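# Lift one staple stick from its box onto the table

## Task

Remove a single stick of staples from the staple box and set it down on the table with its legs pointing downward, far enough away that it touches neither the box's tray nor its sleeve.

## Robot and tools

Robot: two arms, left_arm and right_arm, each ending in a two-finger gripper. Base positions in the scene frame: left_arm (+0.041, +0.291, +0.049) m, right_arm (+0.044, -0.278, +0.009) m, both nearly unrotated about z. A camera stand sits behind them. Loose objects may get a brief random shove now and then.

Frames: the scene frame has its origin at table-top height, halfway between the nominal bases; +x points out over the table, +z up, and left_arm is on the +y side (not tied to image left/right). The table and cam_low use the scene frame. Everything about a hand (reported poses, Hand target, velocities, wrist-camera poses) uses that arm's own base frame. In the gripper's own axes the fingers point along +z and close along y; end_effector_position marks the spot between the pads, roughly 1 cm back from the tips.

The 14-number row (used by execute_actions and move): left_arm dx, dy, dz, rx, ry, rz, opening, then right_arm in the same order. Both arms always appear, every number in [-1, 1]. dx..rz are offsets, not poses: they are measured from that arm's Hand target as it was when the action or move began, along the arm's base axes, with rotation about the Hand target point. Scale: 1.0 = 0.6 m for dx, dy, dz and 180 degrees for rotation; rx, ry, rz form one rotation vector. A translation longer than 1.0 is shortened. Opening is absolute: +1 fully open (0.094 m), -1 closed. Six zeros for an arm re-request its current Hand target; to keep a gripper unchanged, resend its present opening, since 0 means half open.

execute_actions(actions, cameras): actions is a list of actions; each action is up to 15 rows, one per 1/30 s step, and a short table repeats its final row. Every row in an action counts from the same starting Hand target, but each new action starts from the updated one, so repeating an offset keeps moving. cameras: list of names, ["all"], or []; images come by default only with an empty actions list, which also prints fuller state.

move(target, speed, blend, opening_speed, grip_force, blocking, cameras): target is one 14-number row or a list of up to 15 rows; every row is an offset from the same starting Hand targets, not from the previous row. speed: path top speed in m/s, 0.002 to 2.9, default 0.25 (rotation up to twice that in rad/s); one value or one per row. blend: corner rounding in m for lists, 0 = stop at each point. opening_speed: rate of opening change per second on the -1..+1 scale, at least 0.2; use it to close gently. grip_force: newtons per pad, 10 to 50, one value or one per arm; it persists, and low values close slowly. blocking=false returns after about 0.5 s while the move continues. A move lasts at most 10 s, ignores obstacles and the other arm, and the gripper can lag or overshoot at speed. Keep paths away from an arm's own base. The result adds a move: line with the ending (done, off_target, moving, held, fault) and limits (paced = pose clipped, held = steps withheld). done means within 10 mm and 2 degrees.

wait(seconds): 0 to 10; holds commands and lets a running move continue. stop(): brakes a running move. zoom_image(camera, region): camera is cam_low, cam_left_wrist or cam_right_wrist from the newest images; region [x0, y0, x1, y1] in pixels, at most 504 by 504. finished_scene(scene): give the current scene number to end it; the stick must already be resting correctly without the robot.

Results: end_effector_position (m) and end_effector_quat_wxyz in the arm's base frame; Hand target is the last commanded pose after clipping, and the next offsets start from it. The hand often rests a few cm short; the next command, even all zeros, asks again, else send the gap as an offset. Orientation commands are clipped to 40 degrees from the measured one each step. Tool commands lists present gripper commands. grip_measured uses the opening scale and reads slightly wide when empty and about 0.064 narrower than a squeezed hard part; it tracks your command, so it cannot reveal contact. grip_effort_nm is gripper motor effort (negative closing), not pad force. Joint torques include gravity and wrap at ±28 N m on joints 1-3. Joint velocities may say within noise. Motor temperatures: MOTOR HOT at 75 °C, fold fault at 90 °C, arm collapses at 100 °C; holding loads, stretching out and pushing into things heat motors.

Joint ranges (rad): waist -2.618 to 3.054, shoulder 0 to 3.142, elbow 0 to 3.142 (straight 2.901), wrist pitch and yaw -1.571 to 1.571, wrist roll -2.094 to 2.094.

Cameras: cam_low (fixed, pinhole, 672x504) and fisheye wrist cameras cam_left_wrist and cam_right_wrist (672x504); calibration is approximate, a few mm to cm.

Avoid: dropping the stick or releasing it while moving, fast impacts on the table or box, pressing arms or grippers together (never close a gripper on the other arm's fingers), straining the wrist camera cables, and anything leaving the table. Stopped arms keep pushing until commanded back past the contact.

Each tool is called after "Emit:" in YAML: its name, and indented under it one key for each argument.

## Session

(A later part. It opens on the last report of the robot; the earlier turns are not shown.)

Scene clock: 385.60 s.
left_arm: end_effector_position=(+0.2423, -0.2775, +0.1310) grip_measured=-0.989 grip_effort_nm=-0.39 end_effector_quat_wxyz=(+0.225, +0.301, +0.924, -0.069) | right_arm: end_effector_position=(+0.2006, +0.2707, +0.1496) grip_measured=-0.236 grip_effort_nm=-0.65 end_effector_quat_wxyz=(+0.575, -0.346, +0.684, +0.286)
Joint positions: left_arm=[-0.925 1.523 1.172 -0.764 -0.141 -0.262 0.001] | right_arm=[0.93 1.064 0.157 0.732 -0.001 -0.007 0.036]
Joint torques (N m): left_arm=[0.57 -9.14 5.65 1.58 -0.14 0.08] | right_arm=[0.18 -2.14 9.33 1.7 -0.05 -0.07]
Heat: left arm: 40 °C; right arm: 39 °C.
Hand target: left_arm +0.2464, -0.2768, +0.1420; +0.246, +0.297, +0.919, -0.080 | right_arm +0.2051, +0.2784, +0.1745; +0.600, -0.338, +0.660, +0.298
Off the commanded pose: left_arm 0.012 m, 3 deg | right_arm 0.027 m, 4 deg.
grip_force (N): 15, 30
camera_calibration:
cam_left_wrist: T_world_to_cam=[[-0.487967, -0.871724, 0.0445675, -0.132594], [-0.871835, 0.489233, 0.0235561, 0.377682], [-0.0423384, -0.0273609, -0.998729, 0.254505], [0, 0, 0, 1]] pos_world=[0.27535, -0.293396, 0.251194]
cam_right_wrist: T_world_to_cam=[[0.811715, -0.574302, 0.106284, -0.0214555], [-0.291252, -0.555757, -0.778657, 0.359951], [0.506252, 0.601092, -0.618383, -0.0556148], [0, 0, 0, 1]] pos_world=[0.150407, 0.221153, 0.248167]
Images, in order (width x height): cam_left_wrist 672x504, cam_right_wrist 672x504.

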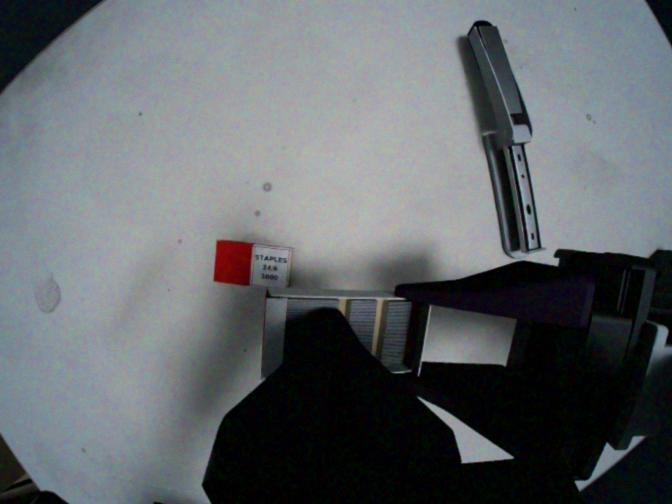

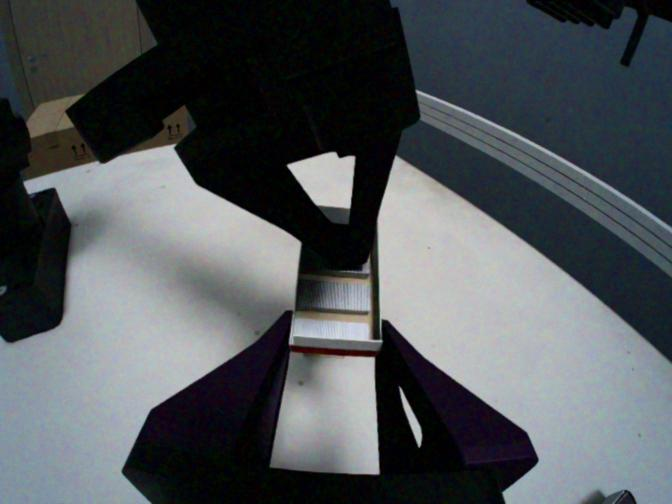

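Emit:
move:
  target:
    - [0, 0, 0.1, 0, 0, 0, -1, 0, 0, 0, 0, 0, 0, -0.29]
    - [-0.0872, 0.1418, 0.12, 0, 0, 0, -1, 0, 0, 0, 0, 0, 0, -0.29]
    - [-0.0872, 0.1418, 0.12, 0, 0, 0, -1, 0, 0, 0, -0.0977, 0.0771, 0, -0.29]
    - [-0.0872, 0.1418, 0.12, 0, 0, 0, -1, -0.03, -0.04, -0.2333, -0.0977, 0.0771, 0, -0.29]
  speed: 0.12
  cameras: ["cam_right_wrist", "cam_low"]

Emit:
zoom_image:
  camera: "cam_right_wrist"
  region: [270, 190, 410, 370]

Emit:
zoom_image:
  camera: "cam_low"
  region: [190, 320, 340, 400]

Scene clock: 392.87 s.
left_arm: end_effector_position=(+0.1949, -0.1957, +0.2134) grip_measured=-0.989 grip_effort_nm=-0.39 end_effector_quat_wxyz=(+0.243, +0.297, +0.920, -0.080) | right_arm: end_effector_position=(+0.1876, +0.2538, +0.0331) grip_measured=-0.236 grip_effort_nm=-0.65 end_effector_quat_wxyz=(+0.455, -0.389, +0.768, +0.227)
Joint positions: left_arm=[-0.868 1.153 1.201 -1.113 -0.118 -0.213 0.001] | right_arm=[0.93 1.434 0.084 0.846 -0.002 -0.007 0.036]
Joint torques (N m): left_arm=[0.53 -3.89 5.64 1.38 -0.1 0.09] | right_arm=[-0.1 -2.97 4 1.41 -0.1 0.03]
Heat: left arm: 40 °C; right arm: 39 °C.
Hand target: left_arm +0.1940, -0.1916, +0.2140; +0.246, +0.297, +0.919, -0.079 | right_arm +0.1871, +0.2544, +0.0345; +0.458, -0.387, +0.766, +0.233
Off the commanded pose: left_arm 0.004 m, 0 deg | right_arm 0.002 m, 1 deg.
grip_force (N): 15, 30
move: done
camera_calibration:
cam_right_wrist: T_world_to_cam=[[0.832262, -0.546663, 0.0921958, -0.0187122], [-0.420678, -0.731057, -0.537201, 0.316819], [0.361068, 0.408307, -0.8384, -0.027463], [0, 0, 0, 1]] pos_world=[0.158768, 0.232597, 0.148896]
Images, in order (width x height): cam_low 672x504, cam_right_wrist 672x504.

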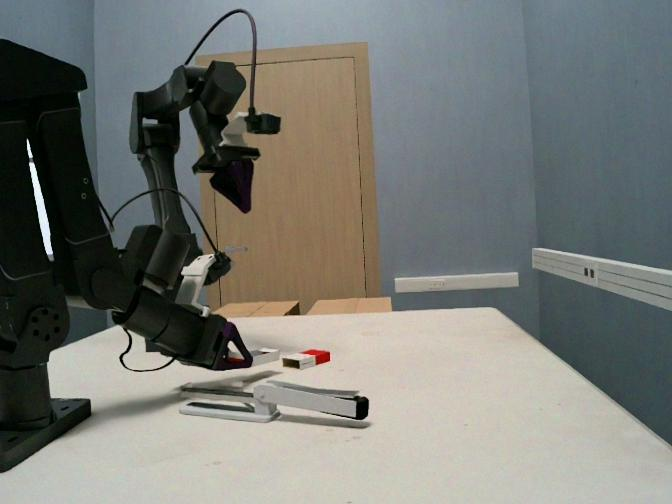

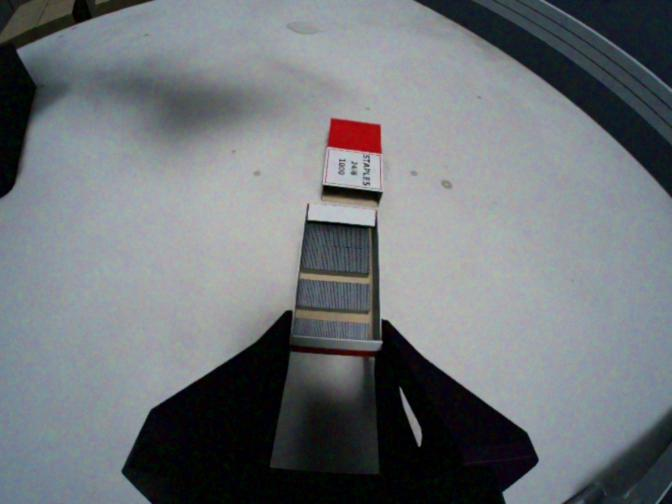

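Scaled by 2.800 from the camera's 672x504 image, which has a finer 960x720 frame.

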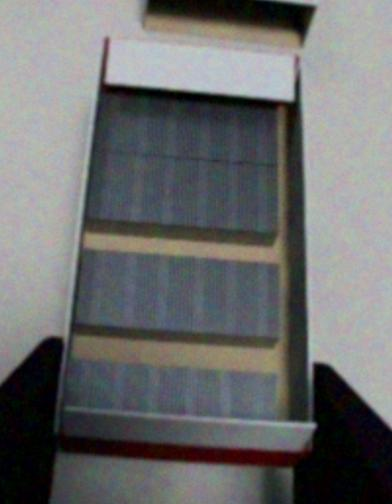

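Scaled by 3.360 from the camera's 672x504 image, which has a finer 960x720 frame.

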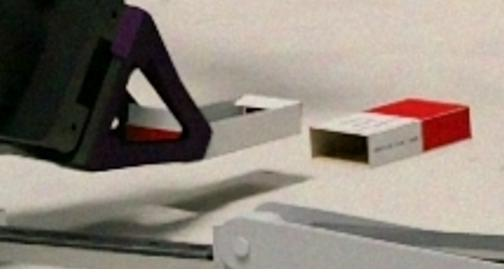

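Emit:
move:
  target:
    - [0, 0, 0, 0, 0, 0, -1, -0.003, -0.004, -0.0267, 0, 0, 0, -0.29]
    - [0, 0, 0, 0, 0, 0, -1, -0.003, -0.004, -0.0367, 0, 0, 0, -0.29]
  speed: 0.04

Emit:
move:
  target: [0, 0, 0, 0, 0, 0, -1, 0, 0, -0.0042, 0, 0, 0, -0.29]
  speed: 0.03
  cameras: ["cam_low"]

Emit:
zoom_image:
  camera: "cam_low"
  region: [190, 320, 340, 400]

Scene clock: 395.03 s.
left_arm: end_effector_position=(+0.1949, -0.1957, +0.2134) grip_measured=-0.989 grip_effort_nm=-0.39 end_effector_quat_wxyz=(+0.243, +0.297, +0.920, -0.080) | right_arm: end_effector_position=(+0.1860, +0.2517, +0.0113) grip_measured=-0.236 grip_effort_nm=-0.65 end_effector_quat_wxyz=(+0.456, -0.389, +0.768, +0.228)
Joint positions: left_arm=[-0.868 1.153 1.201 -1.113 -0.118 -0.213 0.001] | right_arm=[0.93 1.69 0.046 1.143 -0.002 -0.007 0.036]
Joint torques (N m): left_arm=[0.54 -3.88 5.64 1.39 -0.1 0.09] | right_arm=[-0.08 -3.67 2.44 1.42 -0.11 0.03]
Heat: left arm: 40 °C; right arm: 39 °C.
Hand target: left_arm +0.1940, -0.1916, +0.2140; +0.246, +0.297, +0.919, -0.079 | right_arm +0.1853, +0.2521, +0.0125; +0.458, -0.387, +0.766, +0.233
Off the commanded pose: left_arm 0.004 m, 0 deg | right_arm 0.001 m, 1 deg.
grip_force (N): 15, 30
move: done

Scene clock: 395.87 s.
left_arm: end_effector_position=(+0.1949, -0.1957, +0.2134) grip_measured=-0.989 grip_effort_nm=-0.39 end_effector_quat_wxyz=(+0.243, +0.297, +0.920, -0.080) | right_arm: end_effector_position=(+0.1868, +0.2528, +0.0105) grip_measured=-0.236 grip_effort_nm=-0.65 end_effector_quat_wxyz=(+0.459, -0.388, +0.766, +0.229)
Joint positions: left_arm=[-0.868 1.153 1.201 -1.113 -0.118 -0.213 0.001] | right_arm=[0.93 1.725 0.046 1.184 -0.002 -0.007 0.036]
Joint torques (N m): left_arm=[0.53 -3.89 5.64 1.38 -0.09 0.09] | right_arm=[-0.09 -3.75 2.1 1.41 -0.11 0.02]
Heat: left arm: 40 °C; right arm: 39 °C.
Hand target: left_arm +0.1940, -0.1916, +0.2140; +0.246, +0.297, +0.919, -0.079 | right_arm +0.1854, +0.2521, +0.0101; +0.458, -0.387, +0.765, +0.233
Off the commanded pose: left_arm 0.004 m, 0 deg | right_arm 0.002 m, 0 deg.
grip_force (N): 15, 30
move: done
Images, in order (width x height): cam_low 672x504.

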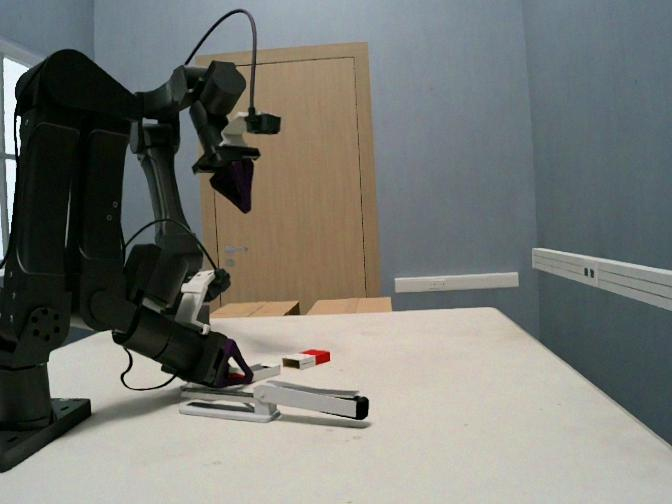

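Scaled by 3.360 from the camera's 672x504 image, which has a finer 960x720 frame.

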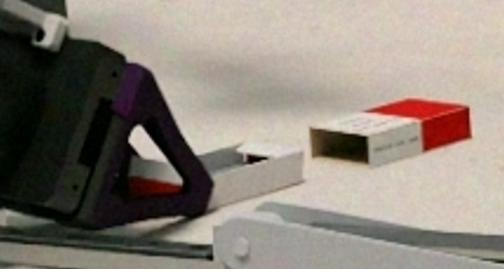

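Emit:
move:
  target: [0, 0, 0, 0, 0, 0, -1, 0, 0, -0.0025, 0, 0, 0, -0.29]
  speed: 0.03

Emit:
move:
  target: [0, 0, 0, 0, 0, 0, -0.628, 0, 0, 0, 0, 0, 0, 0.0]
  opening_speed: 0.3

Emit:
move:
  target:
    - [0, 0, 0, 0, 0, 0, -0.628, 0, 0, 0.1333, 0, 0, 0, 0.0]
    - [0, 0, 0, 0, 0, 0, -0.628, -0.1, -0.13, 0.1833, 0, 0, 0, 0.0]
  speed: 0.15
  cameras: ["cam_left_wrist"]

Emit:
zoom_image:
  camera: "cam_left_wrist"
  region: [340, 170, 480, 275]

Scene clock: 396.87 s.
left_arm: end_effector_position=(+0.1949, -0.1957, +0.2134) grip_measured=-0.989 grip_effort_nm=-0.38 end_effector_quat_wxyz=(+0.243, +0.297, +0.920, -0.080) | right_arm: end_effector_position=(+0.1874, +0.2535, +0.0105) grip_measured=-0.236 grip_effort_nm=-0.65 end_effector_quat_wxyz=(+0.461, -0.387, +0.764, +0.230)
Joint positions: left_arm=[-0.868 1.153 1.201 -1.113 -0.118 -0.213 0.001] | right_arm=[0.93 1.744 0.046 1.211 -0.002 -0.007 0.036]
Joint torques (N m): left_arm=[0.53 -3.89 5.64 1.39 -0.1 0.09] | right_arm=[-0.09 -3.7 1.92 1.34 -0.1 0.02]
Heat: left arm: 40 °C; right arm: 39 °C.
Hand target: left_arm +0.1940, -0.1916, +0.2140; +0.246, +0.297, +0.919, -0.079 | right_arm +0.1854, +0.2521, +0.0086; +0.458, -0.387, +0.765, +0.233
Off the commanded pose: left_arm 0.004 m, 0 deg | right_arm 0.003 m, 0 deg.
grip_force (N): 15, 30
move: done

Scene clock: 398.33 s.
left_arm: end_effector_position=(+0.1948, -0.1958, +0.2134) grip_measured=-0.630 grip_effort_nm=0.10 end_effector_quat_wxyz=(+0.243, +0.297, +0.920, -0.080) | right_arm: end_effector_position=(+0.1874, +0.2535, +0.0104) grip_measured=-0.002 grip_effort_nm=0.11 end_effector_quat_wxyz=(+0.461, -0.387, +0.764, +0.230)
Joint positions: left_arm=[-0.868 1.153 1.201 -1.113 -0.117 -0.212 0.017] | right_arm=[0.93 1.745 0.046 1.211 -0.002 -0.007 0.047]
Joint torques (N m): left_arm=[0.53 -3.89 5.63 1.39 -0.1 0.09] | right_arm=[-0.1 -3.73 1.92 1.35 -0.1 0.02]
Heat: left arm: 40 °C; right arm: 39 °C.
Hand target: left_arm +0.1940, -0.1917, +0.2140; +0.246, +0.297, +0.919, -0.080 | right_arm +0.1853, +0.2521, +0.0086; +0.458, -0.387, +0.765, +0.233
Off the commanded pose: left_arm 0.004 m, 0 deg | right_arm 0.003 m, 0 deg.
grip_force (N): 15, 30
move: done

Scene clock: 401.57 s.
left_arm: end_effector_position=(+0.1948, -0.1958, +0.2134) grip_measured=-0.630 grip_effort_nm=0.09 end_effector_quat_wxyz=(+0.243, +0.297, +0.920, -0.080) | right_arm: end_effector_position=(+0.1251, +0.1730, +0.1009) grip_measured=-0.002 grip_effort_nm=0.11 end_effector_quat_wxyz=(+0.441, -0.394, +0.775, +0.224)
Joint positions: left_arm=[-0.868 1.153 1.201 -1.113 -0.117 -0.212 0.017] | right_arm=[0.942 0.125 0.197 -0.609 0.003 0.001 0.047]
Joint torques (N m): left_arm=[0.53 -3.89 5.64 1.38 -0.1 0.09] | right_arm=[0.77 1.16 10.03 1.16 0.07 0.05]
Heat: left arm: 40 °C; right arm: 39 °C.
Hand target: left_arm +0.1940, -0.1917, +0.2140; +0.246, +0.297, +0.919, -0.080 | right_arm +0.1253, +0.1740, +0.1185; +0.458, -0.387, +0.766, +0.233
Off the commanded pose: left_arm 0.004 m, 0 deg | right_arm 0.018 m, 3 deg.
grip_force (N): 15, 30
move: off_target (right_arm)
camera_calibration:
cam_left_wrist: T_world_to_cam=[[-0.487488, -0.87111, 0.0593566, -0.0914298], [-0.873017, 0.48739, -0.0170999, 0.302844], [-0.0140339, -0.0601553, -0.99809, 0.32484], [0, 0, 0, 1]] pos_world=[0.224376, -0.207708, 0.334825]
Images, in order (width x height): cam_left_wrist 672x504.

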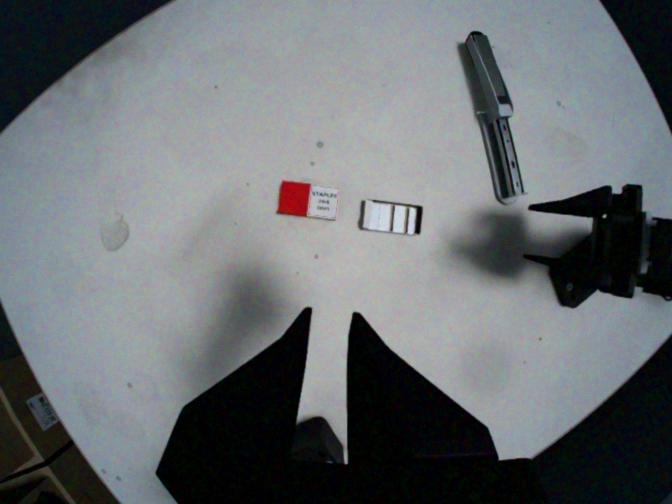

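Scaled by 3.600 from the camera's 672x504 image, which has a finer 960x720 frame.

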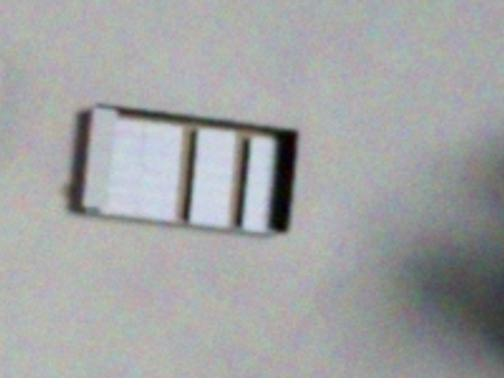

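Emit:
move:
  target:
    - [0.0422, -0.213, -0.15, 0, 0, 0, -0.68, 0, 0, 0, 0, 0, 0, 0.0]
    - [0.0422, -0.213, -0.3067, 0, 0, 0, -0.68, 0, 0, 0, 0, 0, 0, 0.0]
  speed: 0.2
  cameras: ["cam_left_wrist", "cam_low"]

Emit:
zoom_image:
  camera: "cam_left_wrist"
  region: [230, 230, 440, 360]

Scene clock: 405.37 s.
left_arm: end_effector_position=(+0.2157, -0.3151, +0.0293) grip_measured=-0.678 grip_effort_nm=-0.10 end_effector_quat_wxyz=(+0.232, +0.301, +0.922, -0.077) | right_arm: end_effector_position=(+0.1250, +0.1728, +0.1005) grip_measured=-0.002 grip_effort_nm=0.11 end_effector_quat_wxyz=(+0.440, -0.394, +0.775, +0.223)
Joint positions: left_arm=[-1.067 1.703 0.925 -0.337 -0.2 -0.39 0.015] | right_arm=[0.942 0.125 0.197 -0.61 0.003 0.001 0.047]
Joint torques (N m): left_arm=[-0.51 -6.52 5.49 1.68 -0.3 -0.05] | right_arm=[0.77 1.07 10.04 1.19 0.07 0.06]
Heat: left arm: 40 °C; right arm: 39 °C.
Hand target: left_arm +0.2194, -0.3196, +0.0302; +0.246, +0.297, +0.919, -0.080 | right_arm +0.1253, +0.1740, +0.1185; +0.458, -0.387, +0.766, +0.233
Off the commanded pose: left_arm 0.006 m, 2 deg | right_arm 0.018 m, 3 deg.
grip_force (N): 15, 30
move: off_target (right_arm)
camera_calibration:
cam_left_wrist: T_world_to_cam=[[-0.491079, -0.869241, 0.0571146, -0.172723], [-0.870477, 0.492173, 0.00601872, 0.376445], [-0.0333419, -0.0467613, -0.998349, 0.142649], [0, 0, 0, 1]] pos_world=[0.247623, -0.328744, 0.150013]
Images, in order (width x height): cam_low 672x504, cam_left_wrist 672x504.

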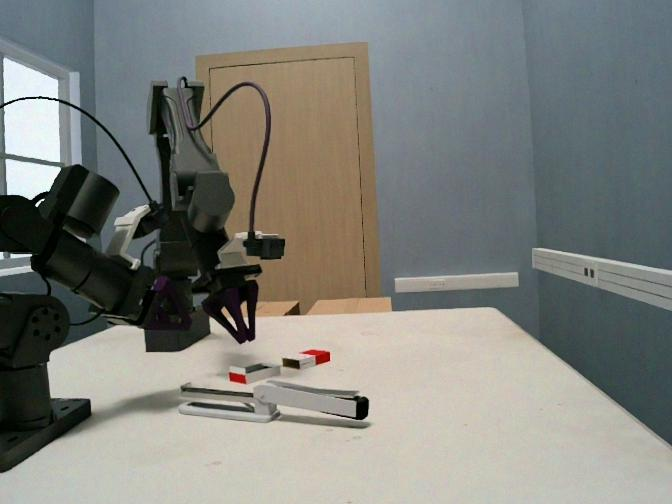

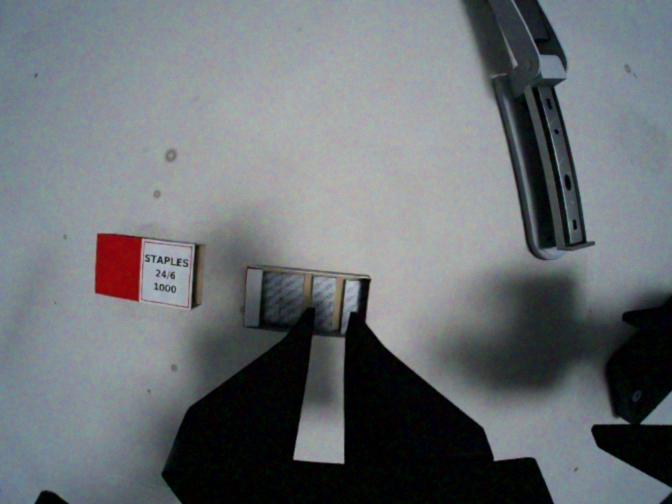

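Scaled by 2.400 from the camera's 672x504 image, which has a finer 960x720 frame.

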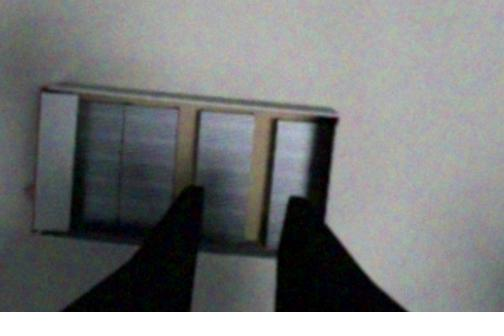

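Emit:
zoom_image:
  camera: "cam_left_wrist"
  region: [275, 255, 375, 345]

Scaled by 5.040 from the camera's 672x504 image, which has a finer 960x720 frame.

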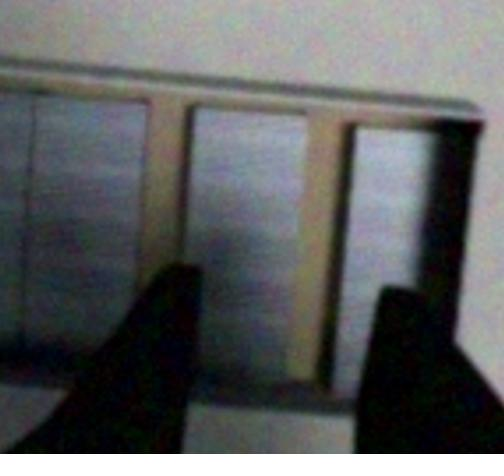

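Emit:
move:
  target: [0.0072, 0.0062, -0.0467, 0, 0, 0, -0.68, 0, 0, 0, 0, 0, 0, 0.0]
  speed: 0.08
  cameras: ["cam_left_wrist"]

Emit:
zoom_image:
  camera: "cam_left_wrist"
  region: [275, 255, 375, 345]

Scene clock: 407.77 s.
left_arm: end_effector_position=(+0.2176, -0.3147, +0.0030) grip_measured=-0.678 grip_effort_nm=-0.10 end_effector_quat_wxyz=(+0.235, +0.300, +0.921, -0.078) | right_arm: end_effector_position=(+0.1250, +0.1728, +0.1005) grip_measured=-0.002 grip_effort_nm=0.11 end_effector_quat_wxyz=(+0.440, -0.394, +0.775, +0.223)
Joint positions: left_arm=[-1.062 1.764 0.869 -0.213 -0.2 -0.385 0.015] | right_arm=[0.942 0.125 0.197 -0.61 0.003 0.001 0.047]
Joint torques (N m): left_arm=[0.54 -6.54 4.96 1.7 -0.23 0.08] | right_arm=[0.76 1.07 10.04 1.19 0.06 0.05]
Heat: left arm: 40 °C; right arm: 39 °C.
Hand target: left_arm +0.2236, -0.3159, +0.0021; +0.246, +0.297, +0.919, -0.080 | right_arm +0.1253, +0.1740, +0.1185; +0.458, -0.387, +0.766, +0.233
Off the commanded pose: left_arm 0.006 m, 1 deg | right_arm 0.018 m, 3 deg.
grip_force (N): 15, 30
move: off_target (right_arm)
camera_calibration:
cam_left_wrist: T_world_to_cam=[[-0.491166, -0.869097, 0.0585307, -0.170051], [-0.870602, 0.491989, -0.0004098, 0.378003], [-0.0284403, -0.0511582, -0.998286, 0.114005], [0, 0, 0, 1]] pos_world=[0.248809, -0.327932, 0.123917]
Images, in order (width x height): cam_left_wrist 672x504.

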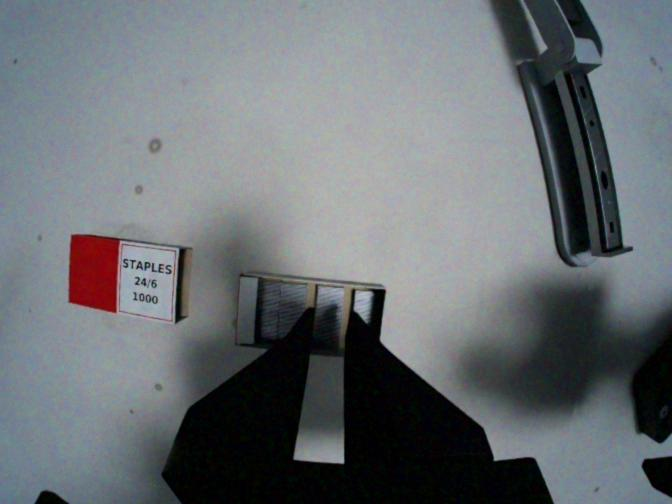

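Scaled by 5.040 from the camera's 672x504 image, which has a finer 960x720 frame.

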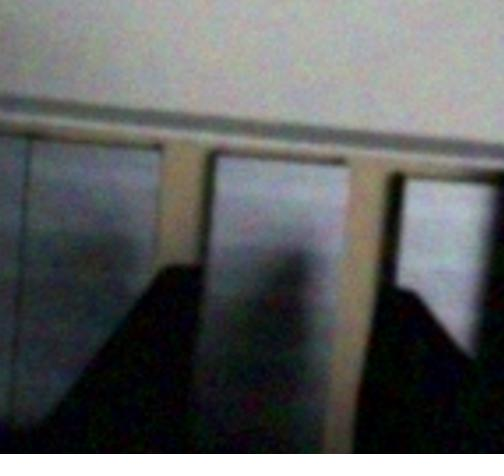

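Emit:
move:
  target: [0, 0, -0.0183, 0, 0, 0, -0.68, 0, 0, 0, 0, 0, 0, 0.0]
  speed: 0.05
  cameras: ["cam_left_wrist"]

Emit:
zoom_image:
  camera: "cam_left_wrist"
  region: [275, 255, 375, 345]

Scene clock: 409.30 s.
left_arm: end_effector_position=(+0.2179, -0.3153, -0.0074) grip_measured=-0.678 grip_effort_nm=-0.10 end_effector_quat_wxyz=(+0.236, +0.300, +0.921, -0.079) | right_arm: end_effector_position=(+0.1250, +0.1728, +0.1005) grip_measured=-0.002 grip_effort_nm=0.12 end_effector_quat_wxyz=(+0.440, -0.394, +0.775, +0.223)
Joint positions: left_arm=[-1.062 1.793 0.852 -0.165 -0.2 -0.385 0.015] | right_arm=[0.942 0.125 0.197 -0.61 0.003 0.001 0.047]
Joint torques (N m): left_arm=[0.55 -6.56 4.72 1.71 -0.23 0.07] | right_arm=[0.77 1.06 10.06 1.19 0.07 0.06]
Heat: left arm: 40 °C; right arm: 39 °C.
Hand target: left_arm +0.2236, -0.3159, -0.0090; +0.246, +0.297, +0.919, -0.080 | right_arm +0.1253, +0.1740, +0.1185; +0.458, -0.387, +0.766, +0.233
Off the commanded pose: left_arm 0.006 m, 1 deg | right_arm 0.018 m, 3 deg.
grip_force (N): 15, 30
move: off_target (right_arm)
camera_calibration:
cam_left_wrist: T_world_to_cam=[[-0.491218, -0.868997, 0.05957, -0.16968], [-0.870601, 0.491985, -0.0020323, 0.3785], [-0.0275415, -0.0528601, -0.998222, 0.102925], [0, 0, 0, 1]] pos_world=[0.249007, -0.328227, 0.113619]
Images, in order (width x height): cam_left_wrist 672x504.

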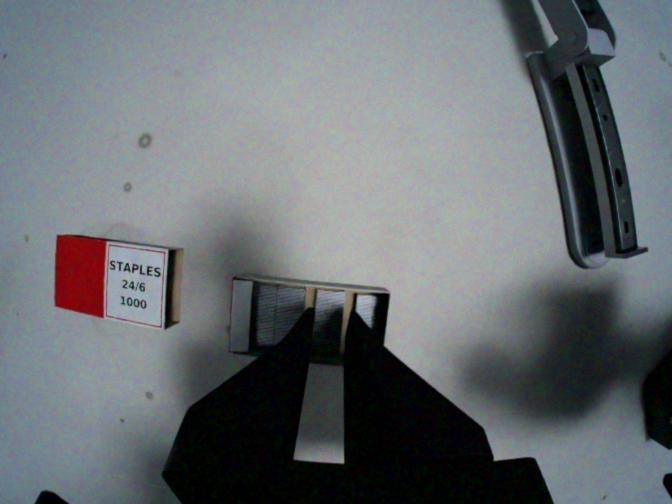

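Scaled by 5.040 from the camera's 672x504 image, which has a finer 960x720 frame.

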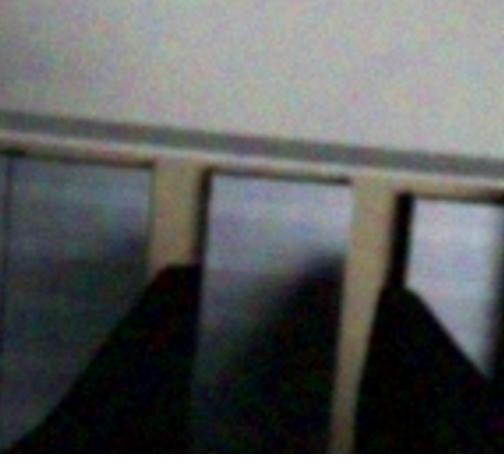

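Emit:
move:
  target: [0, 0, -0.0117, 0, 0, 0, -0.68, 0, 0, 0, 0, 0, 0, 0.0]
  speed: 0.05
  cameras: ["cam_left_wrist"]

Emit:
zoom_image:
  camera: "cam_left_wrist"
  region: [275, 255, 375, 345]

Scene clock: 410.60 s.
left_arm: end_effector_position=(+0.2180, -0.3155, -0.0142) grip_measured=-0.678 grip_effort_nm=-0.10 end_effector_quat_wxyz=(+0.236, +0.300, +0.921, -0.079) | right_arm: end_effector_position=(+0.1250, +0.1728, +0.1005) grip_measured=-0.002 grip_effort_nm=0.12 end_effector_quat_wxyz=(+0.440, -0.394, +0.775, +0.223)
Joint positions: left_arm=[-1.062 1.812 0.841 -0.135 -0.2 -0.385 0.015] | right_arm=[0.942 0.125 0.197 -0.61 0.003 0.001 0.047]
Joint torques (N m): left_arm=[0.54 -6.58 4.62 1.73 -0.23 0.08] | right_arm=[0.77 1.07 10.04 1.18 0.07 0.05]
Heat: left arm: 40 °C; right arm: 39 °C.
Hand target: left_arm +0.2237, -0.3159, -0.0159; +0.246, +0.297, +0.919, -0.080 | right_arm +0.1253, +0.1740, +0.1185; +0.458, -0.387, +0.766, +0.233
Off the commanded pose: left_arm 0.006 m, 1 deg | right_arm 0.018 m, 3 deg.
grip_force (N): 15, 30
move: off_target (right_arm)
camera_calibration:
cam_left_wrist: T_world_to_cam=[[-0.491229, -0.86898, 0.0597322, -0.169321], [-0.870601, 0.491984, -0.00235449, 0.378655], [-0.0273413, -0.0531595, -0.998212, 0.0959854], [0, 0, 0, 1]] pos_world=[0.249106, -0.328326, 0.106819]
Images, in order (width x height): cam_left_wrist 672x504.

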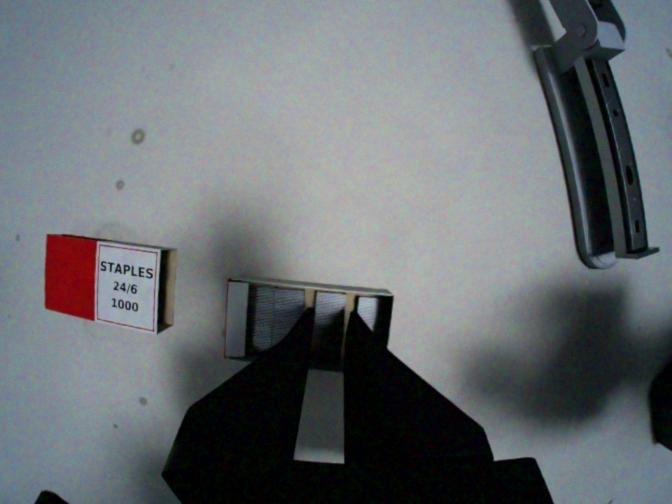

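Scaled by 5.040 from the camera's 672x504 image, which has a finer 960x720 frame.

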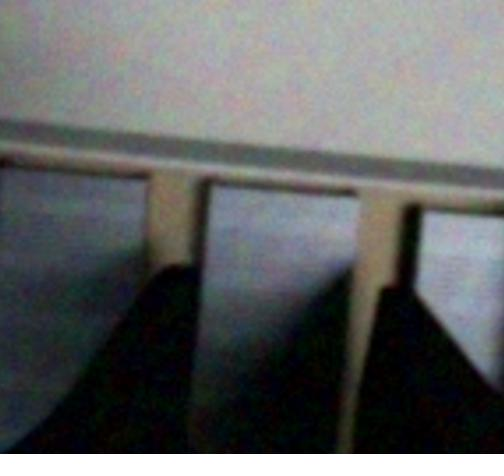

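Emit:
move:
  target: [0.0018, 0.0025, -0.003, 0, 0, 0, -0.68, 0, 0, 0, 0, 0, 0, 0.0]
  speed: 0.04
  cameras: ["cam_left_wrist"]

Emit:
zoom_image:
  camera: "cam_left_wrist"
  region: [275, 255, 375, 345]

Scene clock: 411.77 s.
left_arm: end_effector_position=(+0.2207, -0.3162, -0.0131) grip_measured=-0.678 grip_effort_nm=-0.10 end_effector_quat_wxyz=(+0.240, +0.299, +0.920, -0.081) | right_arm: end_effector_position=(+0.1250, +0.1728, +0.1005) grip_measured=-0.002 grip_effort_nm=0.12 end_effector_quat_wxyz=(+0.440, -0.394, +0.775, +0.223)
Joint positions: left_arm=[-1.057 1.812 0.841 -0.125 -0.2 -0.38 0.015] | right_arm=[0.942 0.125 0.197 -0.61 0.003 0.001 0.047]
Joint torques (N m): left_arm=[0.57 -6.37 4.18 1.72 -0.21 0.08] | right_arm=[0.79 1.06 10.04 1.19 0.07 0.06]
Heat: left arm: 40 °C; right arm: 39 °C.
Hand target: left_arm +0.2248, -0.3144, -0.0177; +0.246, +0.297, +0.919, -0.080 | right_arm +0.1253, +0.1740, +0.1185; +0.458, -0.387, +0.766, +0.233
Off the commanded pose: left_arm 0.006 m, 1 deg | right_arm 0.018 m, 3 deg.
grip_force (N): 15, 30
move: off_target (right_arm)
camera_calibration:
cam_left_wrist: T_world_to_cam=[[-0.490734, -0.869071, 0.0624222, -0.16886], [-0.871058, 0.491053, -0.0111759, 0.38114], [-0.02094, -0.0598577, -0.997987, 0.0936135], [0, 0, 0, 1]] pos_world=[0.25109, -0.328308, 0.108225]
Images, in order (width x height): cam_left_wrist 672x504.

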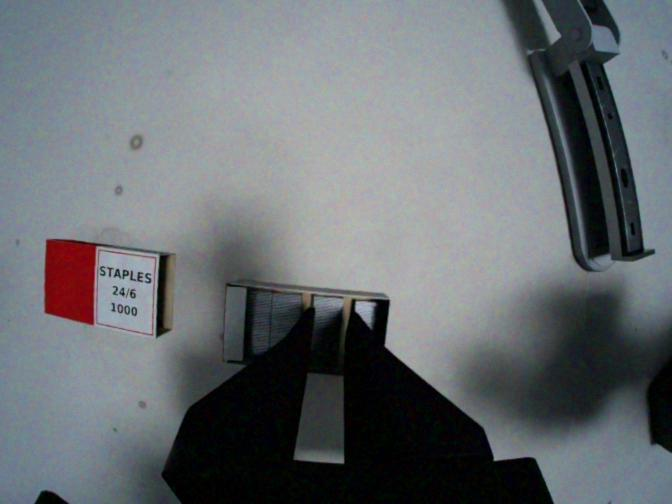

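Scaled by 5.040 from the camera's 672x504 image, which has a finer 960x720 frame.

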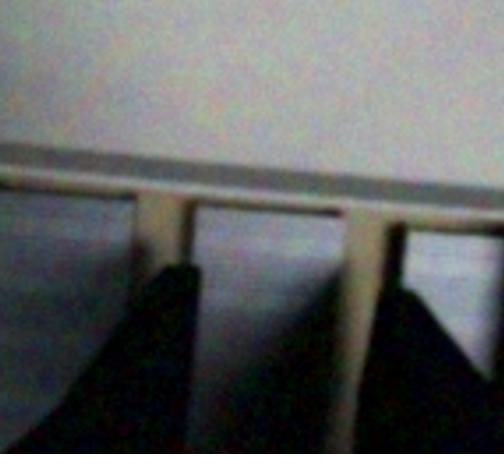

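Emit:
wait:
  seconds: 0.2
  cameras: ["cam_left_wrist"]

Emit:
zoom_image:
  camera: "cam_left_wrist"
  region: [275, 255, 375, 345]

Scene clock: 412.93 s.
left_arm: end_effector_position=(+0.2208, -0.3163, -0.0130) grip_measured=-0.678 grip_effort_nm=-0.10 end_effector_quat_wxyz=(+0.240, +0.299, +0.920, -0.081) | right_arm: end_effector_position=(+0.1250, +0.1728, +0.1005) grip_measured=-0.002 grip_effort_nm=0.12 end_effector_quat_wxyz=(+0.440, -0.394, +0.775, +0.223)
Joint positions: left_arm=[-1.057 1.812 0.841 -0.125 -0.2 -0.38 0.015] | right_arm=[0.942 0.125 0.197 -0.61 0.003 0.001 0.047]
Joint torques (N m): left_arm=[0.57 -6.37 4.19 1.73 -0.21 0.08] | right_arm=[0.77 1.09 10.06 1.19 0.06 0.05]
Heat: left arm: 40 °C; right arm: 39 °C.
Hand target: left_arm +0.2248, -0.3144, -0.0177; +0.246, +0.297, +0.919, -0.080 | right_arm +0.1253, +0.1740, +0.1185; +0.458, -0.387, +0.766, +0.233
Tool commands: left_gripper/opening=-0.68 right_gripper/opening=+0.0
Off the commanded pose: left_arm 0.006 m, 1 deg | right_arm 0.018 m, 3 deg.
grip_force (N): 15, 30
wait: 0.20 s; at rest from the start
camera_calibration:
cam_left_wrist: T_world_to_cam=[[-0.490744, -0.869044, 0.0627199, -0.16888], [-0.871055, 0.491052, -0.01146, 0.381169], [-0.0208395, -0.0602564, -0.997965, 0.0934555], [0, 0, 0, 1]] pos_world=[0.25109, -0.328307, 0.108226]
Images, in order (width x height): cam_left_wrist 672x504.

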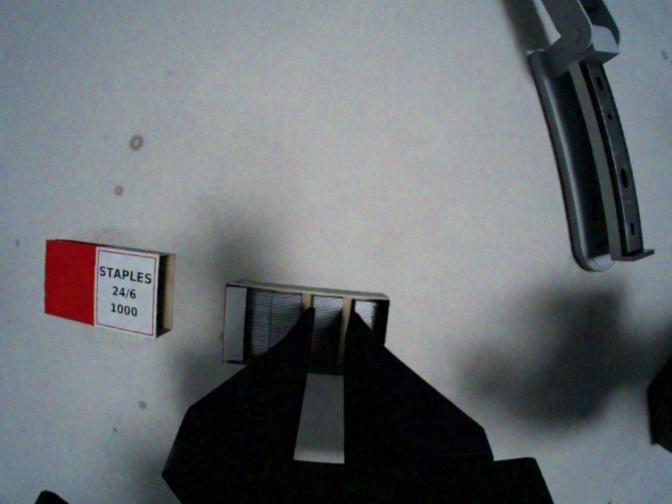

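Scaled by 5.040 from the camera's 672x504 image, which has a finer 960x720 frame.

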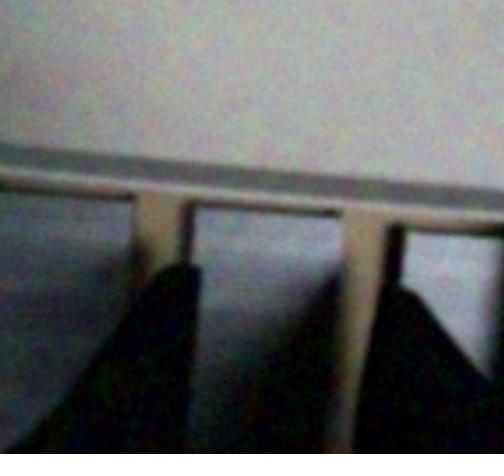

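Emit:
move:
  target: [-0.0015, 0.0068, 0, 0, 0, 0, -0.68, 0, 0, 0, 0, 0, 0, 0.0]
  speed: 0.04
  cameras: ["cam_left_wrist"]

Emit:
zoom_image:
  camera: "cam_left_wrist"
  region: [275, 255, 375, 345]

Scene clock: 414.43 s.
left_arm: end_effector_position=(+0.2185, -0.3103, -0.0183) grip_measured=-0.678 grip_effort_nm=-0.10 end_effector_quat_wxyz=(+0.236, +0.301, +0.921, -0.077) | right_arm: end_effector_position=(+0.1250, +0.1728, +0.1005) grip_measured=-0.002 grip_effort_nm=0.11 end_effector_quat_wxyz=(+0.440, -0.394, +0.775, +0.223)
Joint positions: left_arm=[-1.054 1.812 0.821 -0.116 -0.199 -0.376 0.015] | right_arm=[0.942 0.125 0.197 -0.61 0.003 0.001 0.047]
Joint torques (N m): left_arm=[0.65 -7.3 4.31 1.69 -0.2 0.08] | right_arm=[0.79 1.09 10.03 1.18 0.07 0.05]
Heat: left arm: 40 °C; right arm: 39 °C.
Hand target: left_arm +0.2240, -0.3103, -0.0176; +0.246, +0.297, +0.919, -0.080 | right_arm +0.1253, +0.1740, +0.1185; +0.458, -0.387, +0.766, +0.233
Off the commanded pose: left_arm 0.005 m, 1 deg | right_arm 0.018 m, 3 deg.
grip_force (N): 15, 30
move: off_target (right_arm)
camera_calibration:
cam_left_wrist: T_world_to_cam=[[-0.491077, -0.869354, 0.0553859, -0.164606], [-0.870709, 0.491799, -0.000686166, 0.376531], [-0.0266422, -0.0485619, -0.998465, 0.0934832], [0, 0, 0, 1]] pos_world=[0.249505, -0.323739, 0.102715]
Images, in order (width x height): cam_left_wrist 672x504.

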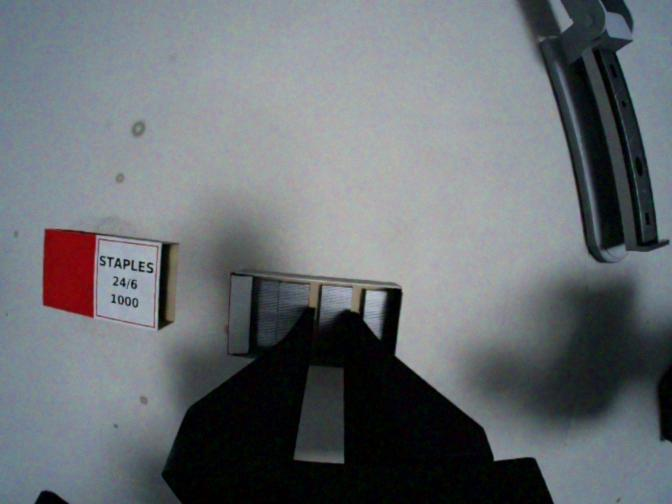

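Scaled by 5.040 from the camera's 672x504 image, which has a finer 960x720 frame.

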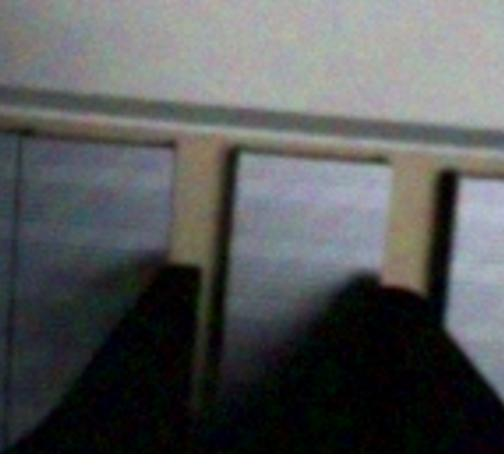

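Emit:
move:
  target: [-0.0007, -0.0078, 0.01, 0, 0, 0, -0.68, 0, 0, 0, 0, 0, 0, 0.0]
  speed: 0.04
  cameras: ["cam_left_wrist"]

Emit:
zoom_image:
  camera: "cam_left_wrist"
  region: [275, 255, 375, 345]

Scene clock: 415.60 s.
left_arm: end_effector_position=(+0.2185, -0.3103, -0.0183) grip_measured=-0.678 grip_effort_nm=-0.10 end_effector_quat_wxyz=(+0.236, +0.301, +0.921, -0.077) | right_arm: end_effector_position=(+0.1250, +0.1728, +0.1005) grip_measured=-0.002 grip_effort_nm=0.11 end_effector_quat_wxyz=(+0.440, -0.394, +0.775, +0.223)
Joint positions: left_arm=[-1.054 1.812 0.82 -0.116 -0.199 -0.376 0.015] | right_arm=[0.942 0.125 0.197 -0.61 0.003 0.001 0.047]
Joint torques (N m): left_arm=[-0.05 -7.75 6.2 1.33 -0.24 -0.01] | right_arm=[0.79 1.05 10.04 1.18 0.06 0.05]
Heat: left arm: 40 °C; right arm: 39 °C.
Hand target: left_arm +0.2235, -0.3149, -0.0117; +0.246, +0.297, +0.919, -0.080 | right_arm +0.1253, +0.1740, +0.1185; +0.458, -0.387, +0.766, +0.233
Off the commanded pose: left_arm 0.010 m, 1 deg | right_arm 0.018 m, 3 deg.
grip_force (N): 15, 30
move: off_target (right_arm)
camera_calibration:
cam_left_wrist: T_world_to_cam=[[-0.491077, -0.869354, 0.0553859, -0.164601], [-0.870709, 0.491799, -0.000686166, 0.376531], [-0.0266422, -0.0485619, -0.998465, 0.0933833], [0, 0, 0, 1]] pos_world=[0.249505, -0.323739, 0.102615]
Images, in order (width x height): cam_left_wrist 672x504.

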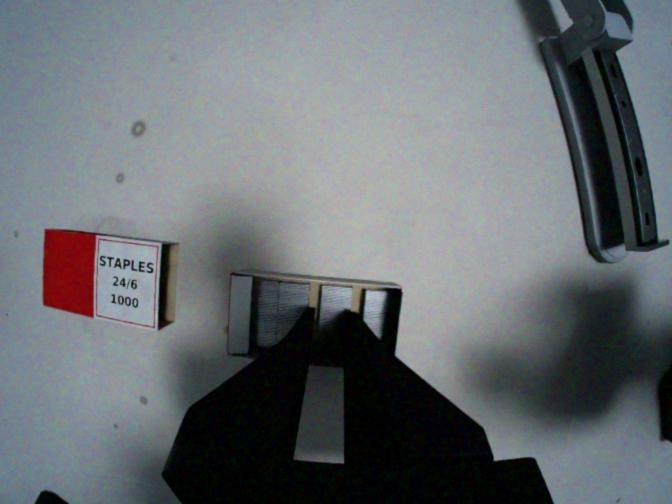

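Scaled by 5.040 from the camera's 672x504 image, which has a finer 960x720 frame.

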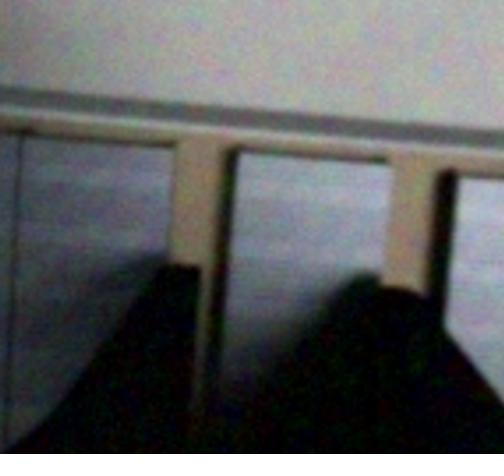

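Emit:
move:
  target: [-0.0013, -0.0025, 0.01, 0, 0, 0, -0.68, 0, 0, 0, 0, 0, 0, 0.0]
  speed: 0.06
  cameras: ["cam_left_wrist"]

Emit:
zoom_image:
  camera: "cam_left_wrist"
  region: [275, 255, 375, 345]

Scene clock: 416.67 s.
left_arm: end_effector_position=(+0.2180, -0.3095, -0.0184) grip_measured=-0.678 grip_effort_nm=-0.10 end_effector_quat_wxyz=(+0.233, +0.301, +0.922, -0.075) | right_arm: end_effector_position=(+0.1250, +0.1728, +0.1005) grip_measured=-0.002 grip_effort_nm=0.11 end_effector_quat_wxyz=(+0.440, -0.394, +0.775, +0.223)
Joint positions: left_arm=[-1.054 1.812 0.824 -0.126 -0.199 -0.376 0.015] | right_arm=[0.942 0.125 0.197 -0.61 0.003 0.001 0.047]
Joint torques (N m): left_arm=[-0.42 -8.95 6.97 1.15 -0.25 -0.06] | right_arm=[0.77 1.07 10.04 1.19 0.07 0.05]
Heat: left arm: 40 °C; right arm: 39 °C.
Hand target: left_arm +0.2227, -0.3164, -0.0056; +0.246, +0.297, +0.919, -0.080 | right_arm +0.1253, +0.1740, +0.1185; +0.458, -0.387, +0.766, +0.233
Off the commanded pose: left_arm 0.015 m, 2 deg | right_arm 0.018 m, 3 deg.
grip_force (N): 15, 30
move: off_target (left_arm, right_arm)
camera_calibration:
cam_left_wrist: T_world_to_cam=[[-0.490904, -0.869665, 0.0519183, -0.164345], [-0.870695, 0.491795, 0.00518331, 0.375805], [-0.0300409, -0.0426605, -0.998638, 0.0958552], [0, 0, 0, 1]] pos_world=[0.249414, -0.323655, 0.102309]
Images, in order (width x height): cam_left_wrist 672x504.

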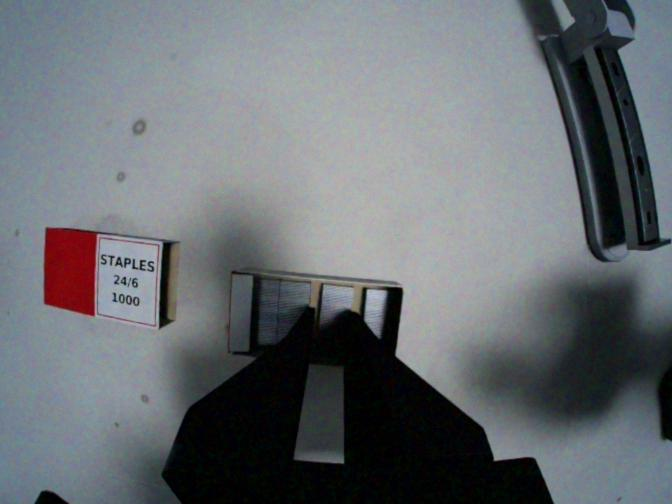

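Scaled by 5.040 from the camera's 672x504 image, which has a finer 960x720 frame.

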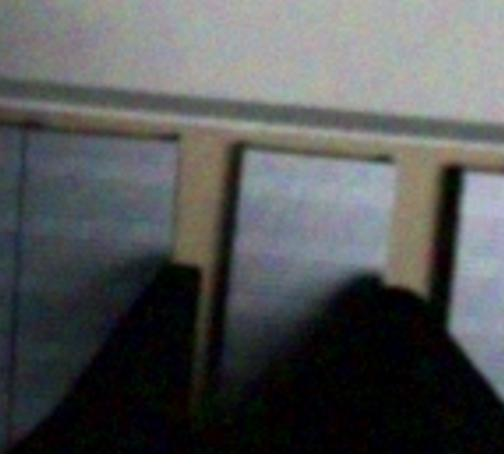

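Emit:
execute_actions:
  actions: []
  cameras: ["cam_left_wrist"]

Emit:
zoom_image:
  camera: "cam_left_wrist"
  region: [275, 255, 375, 345]

Scene clock: 417.90 s.
left_arm: end_effector_position=(+0.2180, -0.3095, -0.0184) grip_measured=-0.678 grip_effort_nm=-0.10 end_effector_quat_wxyz=(+0.233, +0.301, +0.922, -0.075) | right_arm: end_effector_position=(+0.1250, +0.1728, +0.1005) grip_measured=-0.002 grip_effort_nm=0.11 end_effector_quat_wxyz=(+0.440, -0.394, +0.775, +0.223)
Joint positions: left_arm=[-1.054 1.812 0.824 -0.126 -0.199 -0.376 0.015] | right_arm=[0.942 0.125 0.197 -0.61 0.003 0.001 0.047]
Joint velocities: within noise
Joint torques (N m): left_arm=[-0.4 -8.96 6.98 1.15 -0.25 -0.06] | right_arm=[0.79 1.07 10.03 1.19 0.06 0.05]
Motor temperatures (°C): left_arm=[26 31 40 38 26 22 25] | right_arm=[28 26 36 39 26 25 23]
Heat: left arm: 40 °C; right arm: 39 °C.
Hand target: left_arm +0.2227, -0.3164, -0.0056; +0.246, +0.297, +0.919, -0.080 | right_arm +0.1253, +0.1740, +0.1185; +0.458, -0.387, +0.766, +0.233
Tool commands: left_gripper/opening=-0.68 right_gripper/opening=+0.0
Off the commanded pose: left_arm 0.015 m, 2 deg | right_arm 0.018 m, 3 deg.
grip_force (N): 15, 30
camera_calibration:
cam_left_wrist: T_world_to_cam=[[-0.490904, -0.869665, 0.0519183, -0.164345], [-0.870695, 0.491795, 0.00518331, 0.375805], [-0.0300409, -0.0426605, -0.998638, 0.0958552], [0, 0, 0, 1]] pos_world=[0.249414, -0.323655, 0.102309]
Images, in order (width x height): cam_left_wrist 672x504.

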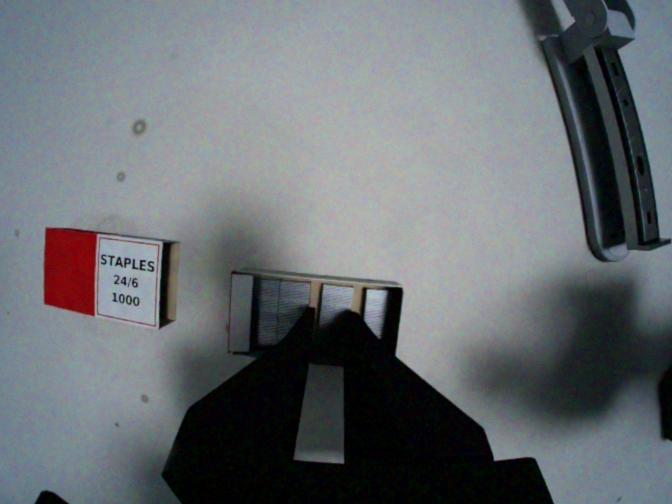

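Scaled by 5.040 from the camera's 672x504 image, which has a finer 960x720 frame.

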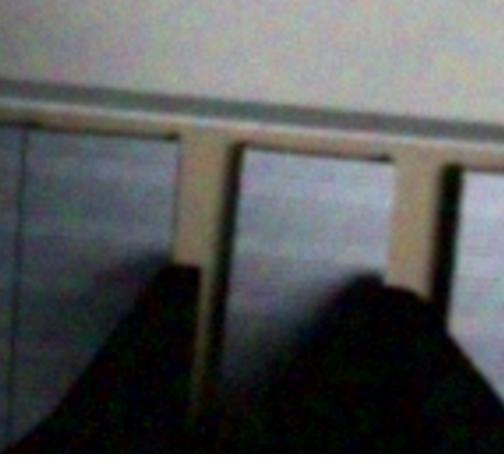

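Emit:
move:
  target: [0.0013, -0.0035, 0.0227, 0, 0, 0, -0.68, 0, 0, 0, 0, 0, 0, 0]
  speed: 0.03
  cameras: ["cam_left_wrist"]

Emit:
zoom_image:
  camera: "cam_left_wrist"
  region: [275, 255, 375, 345]

Scene clock: 419.33 s.
left_arm: end_effector_position=(+0.2147, -0.3036, -0.0165) grip_measured=-0.678 grip_effort_nm=-0.10 end_effector_quat_wxyz=(+0.217, +0.305, +0.925, -0.060) | right_arm: end_effector_position=(+0.1250, +0.1728, +0.1005) grip_measured=-0.002 grip_effort_nm=0.12 end_effector_quat_wxyz=(+0.440, -0.394, +0.775, +0.223)
Joint positions: left_arm=[-1.054 1.804 0.849 -0.205 -0.199 -0.376 0.015] | right_arm=[0.942 0.125 0.197 -0.61 0.003 0.001 0.047]
Joint torques (N m): left_arm=[-0.49 -10.91 7.5 1.26 -0.26 -0.07] | right_arm=[0.79 1.07 10.04 1.19 0.06 0.05]
Heat: left arm: 40 °C; right arm: 39 °C.
Hand target: left_arm +0.2235, -0.3185, +0.0078; +0.246, +0.297, +0.919, -0.079 | right_arm +0.1253, +0.1740, +0.1185; +0.458, -0.387, +0.766, +0.233
Off the commanded pose: left_arm 0.030 m, 4 deg | right_arm 0.018 m, 3 deg.
grip_force (N): 15, 30
move: off_target (left_arm, right_arm)
camera_calibration:
cam_left_wrist: T_world_to_cam=[[-0.49004, -0.87124, 0.028328, -0.161984], [-0.870109, 0.490849, 0.0444599, 0.370304], [-0.05264, -0.0028614, -0.998609, 0.114903], [0, 0, 0, 1]] pos_world=[0.248875, -0.322562, 0.102868]
Images, in order (width x height): cam_left_wrist 672x504.

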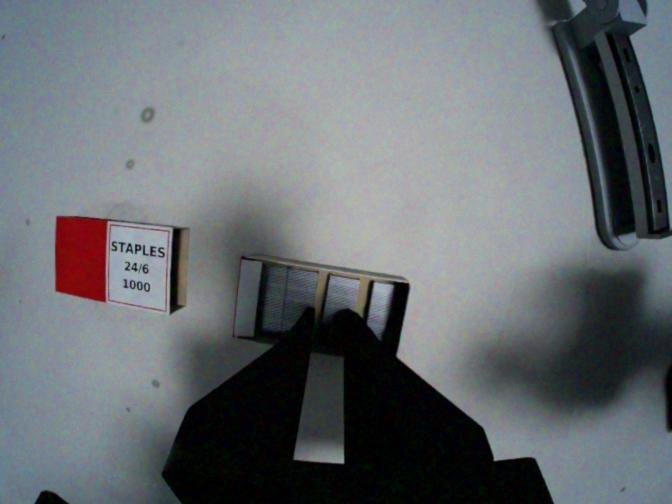

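Scaled by 5.040 from the camera's 672x504 image, which has a finer 960x720 frame.

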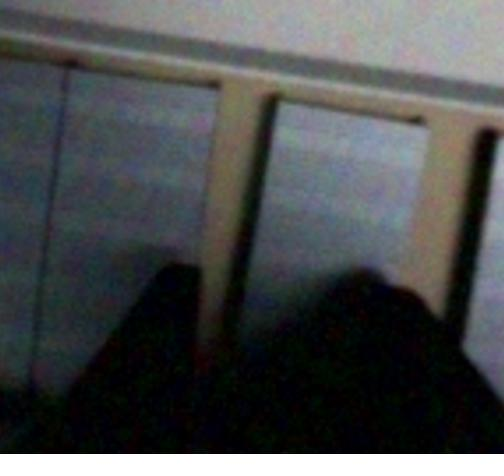

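Emit:
move:
  target: [0, 0, 0, 0, 0, 0, -0.68, 0, 0, 0, 0, 0, 0, 0]
  speed: 0.03
  cameras: []

Scene clock: 420.03 s.
left_arm: end_effector_position=(+0.2146, -0.3034, -0.0165) grip_measured=-0.678 grip_effort_nm=-0.10 end_effector_quat_wxyz=(+0.217, +0.305, +0.926, -0.059) | right_arm: end_effector_position=(+0.1250, +0.1728, +0.1005) grip_measured=-0.002 grip_effort_nm=0.11 end_effector_quat_wxyz=(+0.440, -0.394, +0.775, +0.223)
Joint positions: left_arm=[-1.054 1.804 0.849 -0.206 -0.199 -0.376 0.015] | right_arm=[0.942 0.125 0.197 -0.61 0.003 0.001 0.047]
Joint torques (N m): left_arm=[-0.5 -10.95 7.47 1.26 -0.26 -0.07] | right_arm=[0.76 1.09 10.07 1.19 0.07 0.05]
Heat: left arm: 40 °C; right arm: 39 °C.
Hand target: left_arm +0.2235, -0.3185, +0.0078; +0.246, +0.297, +0.919, -0.079 | right_arm +0.1253, +0.1740, +0.1185; +0.458, -0.387, +0.766, +0.233
Off the commanded pose: left_arm 0.030 m, 4 deg | right_arm 0.018 m, 3 deg.
grip_force (N): 15, 30
move: off_target (left_arm, right_arm)
No camera images: "cameras" was empty.


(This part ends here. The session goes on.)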